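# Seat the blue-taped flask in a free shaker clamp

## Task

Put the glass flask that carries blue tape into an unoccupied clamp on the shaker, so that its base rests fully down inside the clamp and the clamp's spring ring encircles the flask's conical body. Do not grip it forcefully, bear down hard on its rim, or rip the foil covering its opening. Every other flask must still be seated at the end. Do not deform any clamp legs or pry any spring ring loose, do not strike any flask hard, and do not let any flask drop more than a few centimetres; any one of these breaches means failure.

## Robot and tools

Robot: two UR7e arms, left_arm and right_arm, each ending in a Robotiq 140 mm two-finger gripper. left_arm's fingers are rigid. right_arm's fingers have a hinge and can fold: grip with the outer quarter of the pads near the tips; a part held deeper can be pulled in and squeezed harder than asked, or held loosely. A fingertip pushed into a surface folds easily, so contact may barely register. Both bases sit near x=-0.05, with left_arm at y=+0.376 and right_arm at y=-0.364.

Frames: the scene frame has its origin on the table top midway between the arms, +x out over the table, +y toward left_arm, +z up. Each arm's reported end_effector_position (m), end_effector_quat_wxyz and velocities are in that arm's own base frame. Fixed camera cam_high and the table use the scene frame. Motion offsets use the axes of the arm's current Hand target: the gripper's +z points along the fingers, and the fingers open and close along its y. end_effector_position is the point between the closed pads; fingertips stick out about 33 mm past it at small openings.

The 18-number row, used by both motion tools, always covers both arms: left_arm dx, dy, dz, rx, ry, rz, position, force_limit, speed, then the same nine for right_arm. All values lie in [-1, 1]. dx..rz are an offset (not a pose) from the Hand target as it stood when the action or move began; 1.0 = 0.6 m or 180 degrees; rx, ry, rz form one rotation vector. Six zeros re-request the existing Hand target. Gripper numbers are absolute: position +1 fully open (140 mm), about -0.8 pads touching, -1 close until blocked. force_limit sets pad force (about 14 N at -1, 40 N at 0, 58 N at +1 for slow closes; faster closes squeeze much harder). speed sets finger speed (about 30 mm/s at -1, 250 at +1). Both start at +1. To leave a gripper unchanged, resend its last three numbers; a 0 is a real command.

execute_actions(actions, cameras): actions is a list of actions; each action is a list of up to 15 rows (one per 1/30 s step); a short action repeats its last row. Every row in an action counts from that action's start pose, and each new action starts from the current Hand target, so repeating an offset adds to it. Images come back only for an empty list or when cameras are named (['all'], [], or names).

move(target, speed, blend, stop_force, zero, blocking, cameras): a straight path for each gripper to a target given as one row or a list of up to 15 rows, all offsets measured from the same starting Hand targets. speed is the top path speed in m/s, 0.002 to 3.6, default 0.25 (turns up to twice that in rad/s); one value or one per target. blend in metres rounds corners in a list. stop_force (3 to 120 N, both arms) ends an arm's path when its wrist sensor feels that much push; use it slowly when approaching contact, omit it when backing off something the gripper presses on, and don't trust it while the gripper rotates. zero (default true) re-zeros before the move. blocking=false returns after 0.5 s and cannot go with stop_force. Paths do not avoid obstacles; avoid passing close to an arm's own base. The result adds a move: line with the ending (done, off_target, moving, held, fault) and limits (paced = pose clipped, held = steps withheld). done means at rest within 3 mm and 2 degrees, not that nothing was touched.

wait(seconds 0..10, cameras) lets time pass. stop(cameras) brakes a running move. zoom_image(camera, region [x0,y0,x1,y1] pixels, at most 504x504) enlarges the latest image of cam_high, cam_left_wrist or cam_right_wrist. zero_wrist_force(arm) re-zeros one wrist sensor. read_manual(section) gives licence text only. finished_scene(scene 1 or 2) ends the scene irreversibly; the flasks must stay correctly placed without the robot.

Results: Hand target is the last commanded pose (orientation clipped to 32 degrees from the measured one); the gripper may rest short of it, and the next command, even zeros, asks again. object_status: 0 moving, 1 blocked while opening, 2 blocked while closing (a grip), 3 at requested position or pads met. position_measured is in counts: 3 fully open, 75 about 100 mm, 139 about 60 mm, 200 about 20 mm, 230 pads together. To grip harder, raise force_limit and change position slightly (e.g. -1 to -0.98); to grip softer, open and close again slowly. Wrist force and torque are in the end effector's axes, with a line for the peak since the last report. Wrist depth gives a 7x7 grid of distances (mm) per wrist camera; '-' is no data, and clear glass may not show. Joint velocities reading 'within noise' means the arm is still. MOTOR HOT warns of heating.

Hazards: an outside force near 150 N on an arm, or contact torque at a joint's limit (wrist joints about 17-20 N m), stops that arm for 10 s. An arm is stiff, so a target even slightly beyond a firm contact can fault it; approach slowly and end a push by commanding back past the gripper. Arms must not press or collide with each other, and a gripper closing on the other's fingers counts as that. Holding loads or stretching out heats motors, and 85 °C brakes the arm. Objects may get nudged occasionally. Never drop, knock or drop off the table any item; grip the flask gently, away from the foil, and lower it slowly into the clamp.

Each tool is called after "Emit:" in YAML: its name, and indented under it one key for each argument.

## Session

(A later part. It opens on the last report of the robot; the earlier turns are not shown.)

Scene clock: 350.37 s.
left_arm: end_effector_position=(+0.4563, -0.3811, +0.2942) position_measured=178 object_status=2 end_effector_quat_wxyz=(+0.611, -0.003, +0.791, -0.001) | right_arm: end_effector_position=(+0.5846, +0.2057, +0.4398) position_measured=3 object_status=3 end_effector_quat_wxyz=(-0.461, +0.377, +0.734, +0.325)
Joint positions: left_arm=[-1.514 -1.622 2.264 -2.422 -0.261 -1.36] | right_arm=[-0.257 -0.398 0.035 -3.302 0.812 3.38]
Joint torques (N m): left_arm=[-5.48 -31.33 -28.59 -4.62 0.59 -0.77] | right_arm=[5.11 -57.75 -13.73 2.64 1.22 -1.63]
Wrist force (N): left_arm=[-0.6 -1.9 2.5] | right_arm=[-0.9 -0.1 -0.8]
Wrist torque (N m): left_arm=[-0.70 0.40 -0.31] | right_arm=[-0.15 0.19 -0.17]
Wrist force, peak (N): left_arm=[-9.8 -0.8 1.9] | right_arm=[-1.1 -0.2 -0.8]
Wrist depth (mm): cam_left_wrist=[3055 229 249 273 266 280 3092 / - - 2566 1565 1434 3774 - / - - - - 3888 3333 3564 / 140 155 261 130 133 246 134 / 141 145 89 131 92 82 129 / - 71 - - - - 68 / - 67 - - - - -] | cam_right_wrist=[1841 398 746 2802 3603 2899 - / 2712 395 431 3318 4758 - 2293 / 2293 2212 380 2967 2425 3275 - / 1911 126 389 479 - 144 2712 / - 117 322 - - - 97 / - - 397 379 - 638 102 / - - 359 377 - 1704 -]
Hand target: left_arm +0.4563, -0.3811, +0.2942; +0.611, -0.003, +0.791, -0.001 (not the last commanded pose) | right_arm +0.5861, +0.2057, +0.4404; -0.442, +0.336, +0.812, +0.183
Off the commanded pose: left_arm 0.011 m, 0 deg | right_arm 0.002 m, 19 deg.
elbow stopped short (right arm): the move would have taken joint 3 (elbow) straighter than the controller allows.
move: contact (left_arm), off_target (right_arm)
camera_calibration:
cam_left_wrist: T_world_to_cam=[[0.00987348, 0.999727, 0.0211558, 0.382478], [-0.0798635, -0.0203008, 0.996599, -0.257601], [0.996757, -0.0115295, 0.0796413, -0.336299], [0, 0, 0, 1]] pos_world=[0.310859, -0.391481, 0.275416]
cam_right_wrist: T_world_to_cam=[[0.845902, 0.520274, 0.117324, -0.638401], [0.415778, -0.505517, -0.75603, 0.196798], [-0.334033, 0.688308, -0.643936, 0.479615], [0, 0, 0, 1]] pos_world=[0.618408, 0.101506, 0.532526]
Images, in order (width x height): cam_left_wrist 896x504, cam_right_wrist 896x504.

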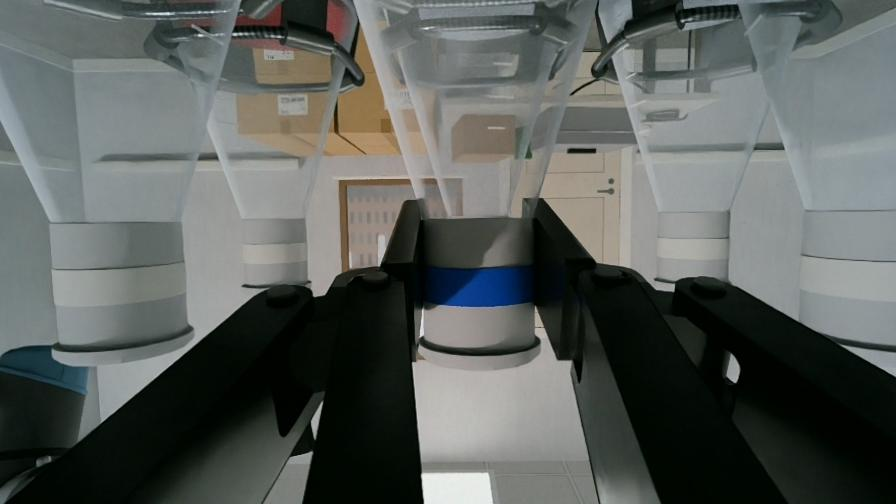

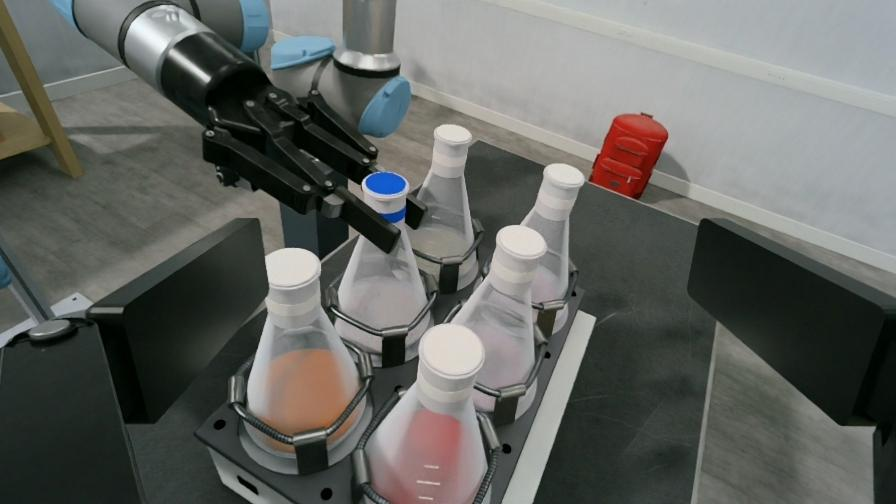

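Emit:
move:
  target: [0.003,0,0.0008,0,0,0,-1,-1,-1,0,0,0,0,0,0,1,1,1]
  speed: 0.01
  stop_force: 10
  cameras: ["cam_left_wrist"]

Emit:
move:
  target: [0,0,0,0,0,0,0,-1,-1,0,0,0,0,0,0,1,1,1]
  cameras: ["cam_left_wrist","cam_right_wrist"]

Emit:
zoom_image:
  camera: "cam_right_wrist"
  region: [300, 240, 470, 380]

Scene clock: 354.67 s.
left_arm: end_effector_position=(+0.4563, -0.3811, +0.2923) position_measured=178 object_status=2 end_effector_quat_wxyz=(+0.611, -0.003, +0.791, -0.001) | right_arm: end_effector_position=(+0.5846, +0.2057, +0.4398) position_measured=3 object_status=3 end_effector_quat_wxyz=(-0.461, +0.377, +0.734, +0.325)
Joint positions: left_arm=[-1.514 -1.618 2.267 -2.428 -0.261 -1.36] | right_arm=[-0.257 -0.398 0.035 -3.302 0.812 3.38]
Joint torques (N m): left_arm=[-3.35 -10.89 -18.06 -0.76 0.9 1.05] | right_arm=[5.16 -58.06 -14.43 2.52 1.23 -1.81]
Wrist force (N): left_arm=[-10.8 -2.4 1.5] | right_arm=[-0.9 -0.1 -0.6]
Wrist torque (N m): left_arm=[-0.68 0.68 -0.35] | right_arm=[-0.15 0.20 -0.17]
Wrist force, peak (N): left_arm=[-10.8 -2.4 1.5] | right_arm=[-1.2 0.0 -0.9]
Wrist depth (mm): cam_left_wrist=[3208 238 268 274 246 282 3290 / 3468 - 2619 1527 1426 1330 - / 3422 - 2984 3564 3774 - - / 140 154 261 130 135 247 142 / 141 145 89 131 92 82 129 / - 71 - - - - 68 / - 67 - - - - -] | cam_right_wrist=[413 402 764 2771 4670 2425 - / 2655 397 453 3002 - 3192 1986 / 2402 2272 380 2627 2712 2683 - / 1896 126 382 501 343 135 2522 / - 117 323 434 798 128 97 / - - 395 389 - - 102 / - 487 365 364 - 1484 -]
Hand target: left_arm +0.4563, -0.3811, +0.2923; +0.611, -0.003, +0.791, -0.001 | right_arm +0.5861, +0.2057, +0.4404; -0.442, +0.336, +0.812, +0.183
Off the commanded pose: left_arm 0.000 m, 0 deg | right_arm 0.002 m, 19 deg.
elbow stopped short (right arm): the move would have taken joint 3 (elbow) straighter than the controller allows.
move: off_target (right_arm)
camera_calibration:
cam_left_wrist: T_world_to_cam=[[0.00998195, 0.999728, 0.0210651, 0.382507], [-0.0798656, -0.0202018, 0.996601, -0.255768], [0.996756, -0.0116304, 0.0796423, -0.336195], [0, 0, 0, 1]] pos_world=[0.310859, -0.39148, 0.273616]
Images, in order (width x height): cam_left_wrist 896x504.

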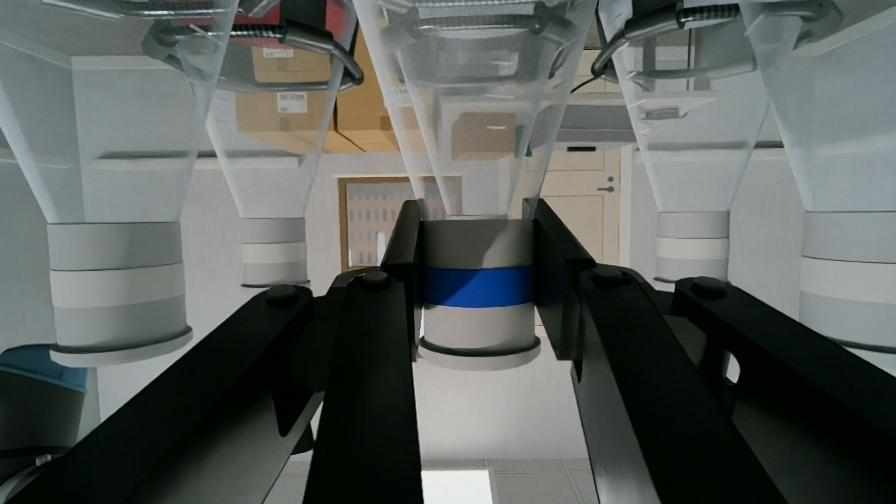

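Scene clock: 355.93 s.
left_arm: end_effector_position=(+0.4563, -0.3812, +0.2923) position_measured=129 object_status=0 end_effector_quat_wxyz=(+0.611, -0.003, +0.791, -0.001) | right_arm: end_effector_position=(+0.5846, +0.2057, +0.4398) position_measured=3 object_status=3 end_effector_quat_wxyz=(-0.461, +0.377, +0.734, +0.325)
Joint positions: left_arm=[-1.514 -1.618 2.267 -2.428 -0.261 -1.36] | right_arm=[-0.257 -0.398 0.035 -3.302 0.812 3.38]
Joint torques (N m): left_arm=[8.57 -29.1 -28.09 -0.72 1 0.61] | right_arm=[5.29 -58.35 -14.04 2.57 1.18 -1.81]
Wrist force (N): left_arm=[-1.1 -1.9 1.6] | right_arm=[-0.8 -0.2 -0.9]
Wrist torque (N m): left_arm=[-0.69 0.43 -0.33] | right_arm=[-0.16 0.17 -0.17]
Wrist force, peak (N): left_arm=[-10.5 -2.4 1.2] | right_arm=[-1.1 -0.2 -0.8]
Wrist depth (mm): cam_left_wrist=[3055 219 233 287 280 280 244 / 2916 3830 2467 2491 1442 1833 2592 / - 4073 2916 3515 3830 4349 3290 / 140 155 138 134 137 244 138 / 141 92 105 135 122 91 80 / - 73 - - - - 69 / - - - - - - 69] | cam_right_wrist=[1814 401 774 4348 3039 - - / 2627 398 445 3076 2967 2741 2335 / 2193 2293 385 481 2802 2627 2252 / 1970 126 373 471 - 135 2933 / - 117 314 - 521 135 97 / - - 385 386 - 635 101 / - 364 359 370 425 1519 -]
Hand target: left_arm +0.4563, -0.3811, +0.2923; +0.611, -0.003, +0.791, -0.001 | right_arm +0.5861, +0.2057, +0.4404; -0.442, +0.336, +0.812, +0.183
Off the commanded pose: left_arm 0.000 m, 0 deg | right_arm 0.002 m, 19 deg.
elbow stopped short (right arm): the move would have taken joint 3 (elbow) straighter than the controller allows.
move: off_target (right_arm)
camera_calibration:
cam_left_wrist: T_world_to_cam=[[0.00997306, 0.999726, 0.0211647, 0.382482], [-0.0798655, -0.0203017, 0.996599, -0.255807], [0.996756, -0.0116295, 0.0796412, -0.336194], [0, 0, 0, 1]] pos_world=[0.310859, -0.39148, 0.273616]
cam_right_wrist: T_world_to_cam=[[0.845902, 0.520274, 0.117324, -0.638401], [0.415778, -0.505517, -0.75603, 0.196798], [-0.334033, 0.688308, -0.643936, 0.479615], [0, 0, 0, 1]] pos_world=[0.618408, 0.101506, 0.532526]
Images, in order (width x height): cam_left_wrist 896x504, cam_right_wrist 896x504.

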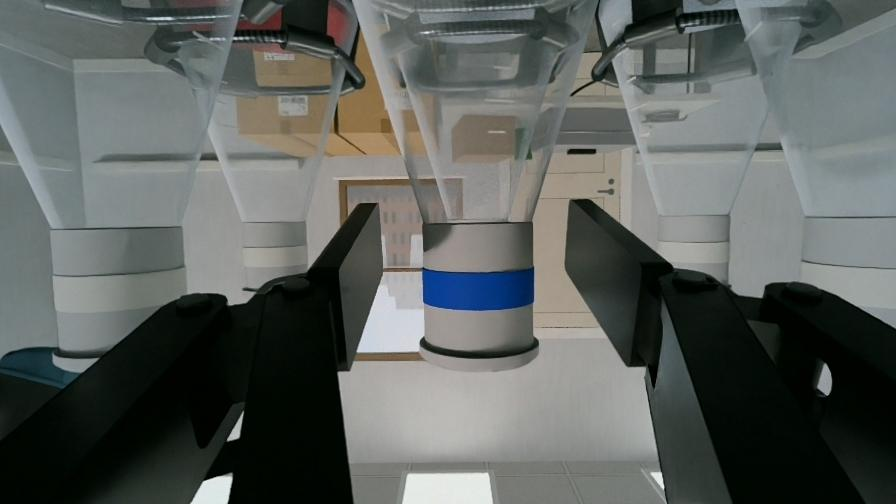

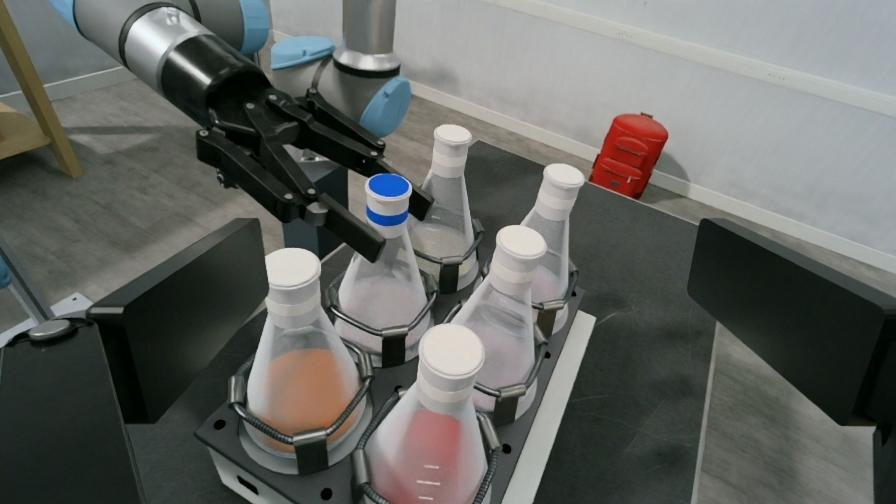

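Scaled by 2.965 from the camera's 896x504 image, which has a finer 1280x720 frame.

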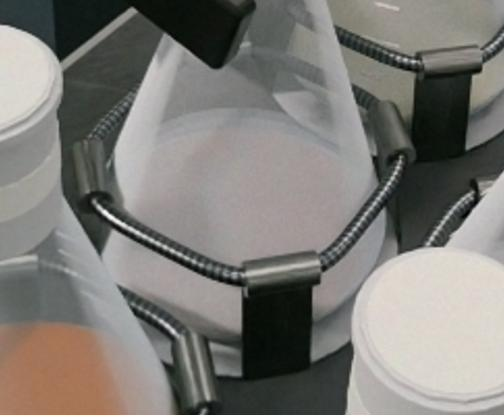

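Emit:
move:
  target: [-0.2415,0,-0.0647,0,0,0,0,-1,-1,0,0,0,0,0,0,1,1,1]
  speed: 0.15
  cameras: ["cam_left_wrist","cam_right_wrist","cam_high"]

Emit:
zoom_image:
  camera: "cam_right_wrist"
  region: [230, 110, 600, 500]

Scene clock: 360.60 s.
left_arm: end_effector_position=(+0.4553, -0.3804, +0.4423) position_measured=129 object_status=3 end_effector_quat_wxyz=(+0.612, -0.003, +0.791, -0.001) end_effector_velocity=(+0.000, +0.000, +0.000) end_effector_angular_velocity=(+0.001, +0.002, -0.002) | right_arm: end_effector_position=(+0.5846, +0.2057, +0.4398) position_measured=3 object_status=3 end_effector_quat_wxyz=(-0.461, +0.377, +0.734, +0.325)
Joint positions: left_arm=[-1.517 -1.793 1.988 -1.965 -0.26 -1.37] | right_arm=[-0.257 -0.398 0.035 -3.302 0.812 3.38]
Joint velocities: left_arm=[0 -0.001 0 -0.002 -0.002 0.005] | right_arm=[within noise]
Joint torques (N m): left_arm=[-9.98 -5.77 -26.47 -4.76 0.84 1.04] | right_arm=[4.8 -58.3 -13.85 2.39 1.09 -1.75]
Wrist force (N): left_arm=[-1.3 -1.7 1.6] | right_arm=[-1.0 0.0 -0.5]
Wrist torque (N m): left_arm=[-0.66 0.47 -0.13] | right_arm=[-0.13 0.22 -0.16]
Wrist force, peak (N): left_arm=[-3.2 -1.6 0.9] | right_arm=[-1.2 -0.1 -0.9]
Wrist depth (mm): cam_left_wrist=[3666 3422 2541 1458 3208 1746 3208 / 2984 - 2592 2646 3515 3614 - / - - - - 4010 - - / 295 397 125 - 137 - 3290 / 317 92 106 4139 123 91 80 / - 73 4349 4666 4424 - 69 / - - - - - - 69] | cam_right_wrist=[- 2899 275 339 2293 2473 2335 / 2627 2834 882 2741 - - 2712 / 2232 2379 1005 2866 2600 3503 - / 2379 126 781 530 876 135 2627 / - 117 310 442 535 144 97 / - - 414 390 - - 102 / - 413 362 367 - - -]
Hand target: left_arm +0.4553, -0.3804, +0.4423; +0.611, -0.003, +0.791, -0.001 | right_arm +0.5861, +0.2057, +0.4404; -0.442, +0.336, +0.812, +0.183
Off the commanded pose: left_arm 0.000 m, 0 deg | right_arm 0.002 m, 19 deg.
elbow stopped short (right arm): the move would have taken joint 3 (elbow) straighter than the controller allows.
move: off_target (right_arm)
camera_calibration:
cam_left_wrist: T_world_to_cam=[[0.00988917, 0.999731, 0.0209575, 0.378735], [-0.0799631, -0.0201008, 0.996595, -0.405259], [0.996749, -0.0115313, 0.0797428, -0.347038], [0, 0, 0, 1]] pos_world=[0.309759, -0.390781, 0.423616]
cam_right_wrist: T_world_to_cam=[[0.845902, 0.520274, 0.117324, -0.638401], [0.415778, -0.505517, -0.75603, 0.196798], [-0.334033, 0.688308, -0.643936, 0.479615], [0, 0, 0, 1]] pos_world=[0.618408, 0.101506, 0.532526]

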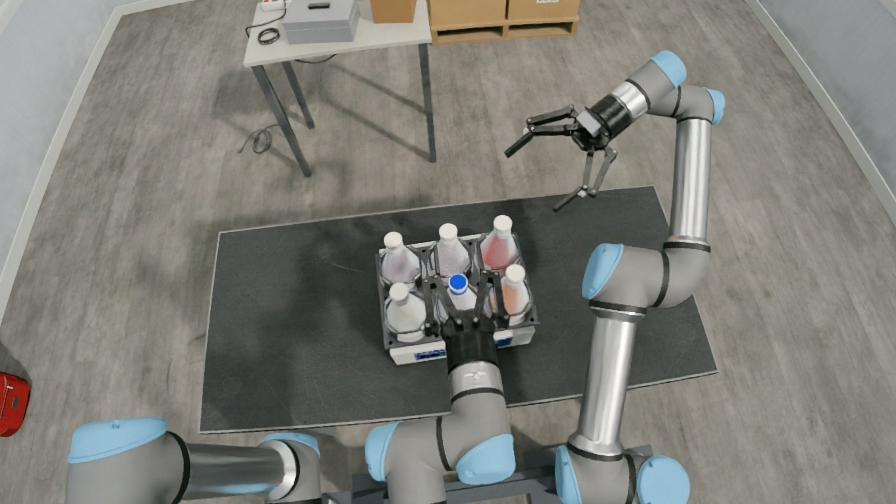

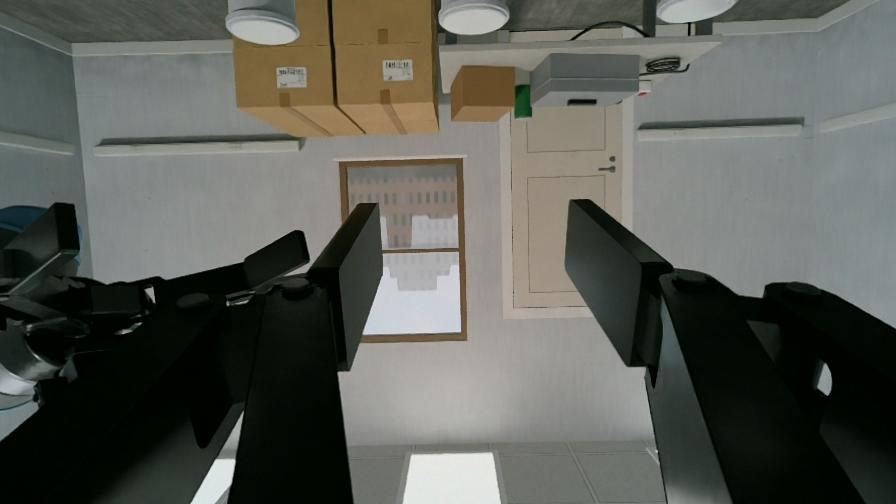

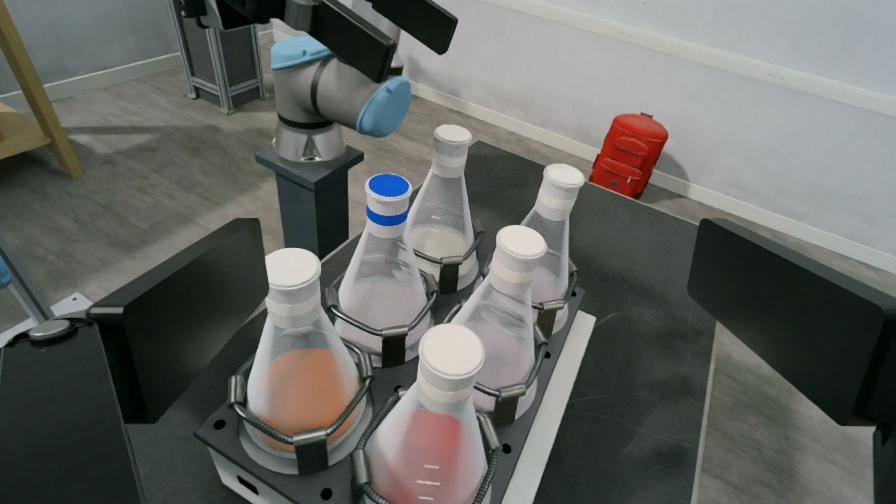

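Scaled by 1.292 from the camera's 896x504 image, which has a finer 1280x720 frame.

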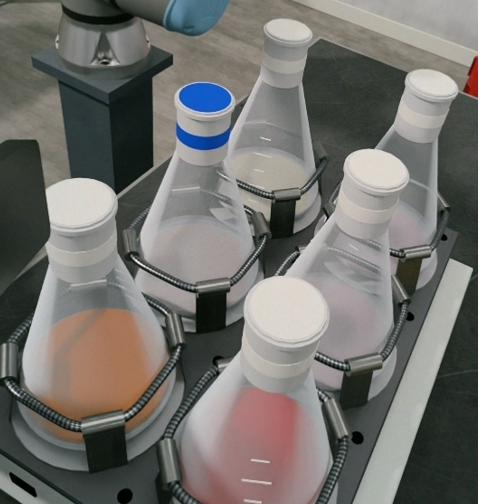

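Seated like the others.

Emit:
finished_scene:
  scene: 1

The scene is finished: the task was done.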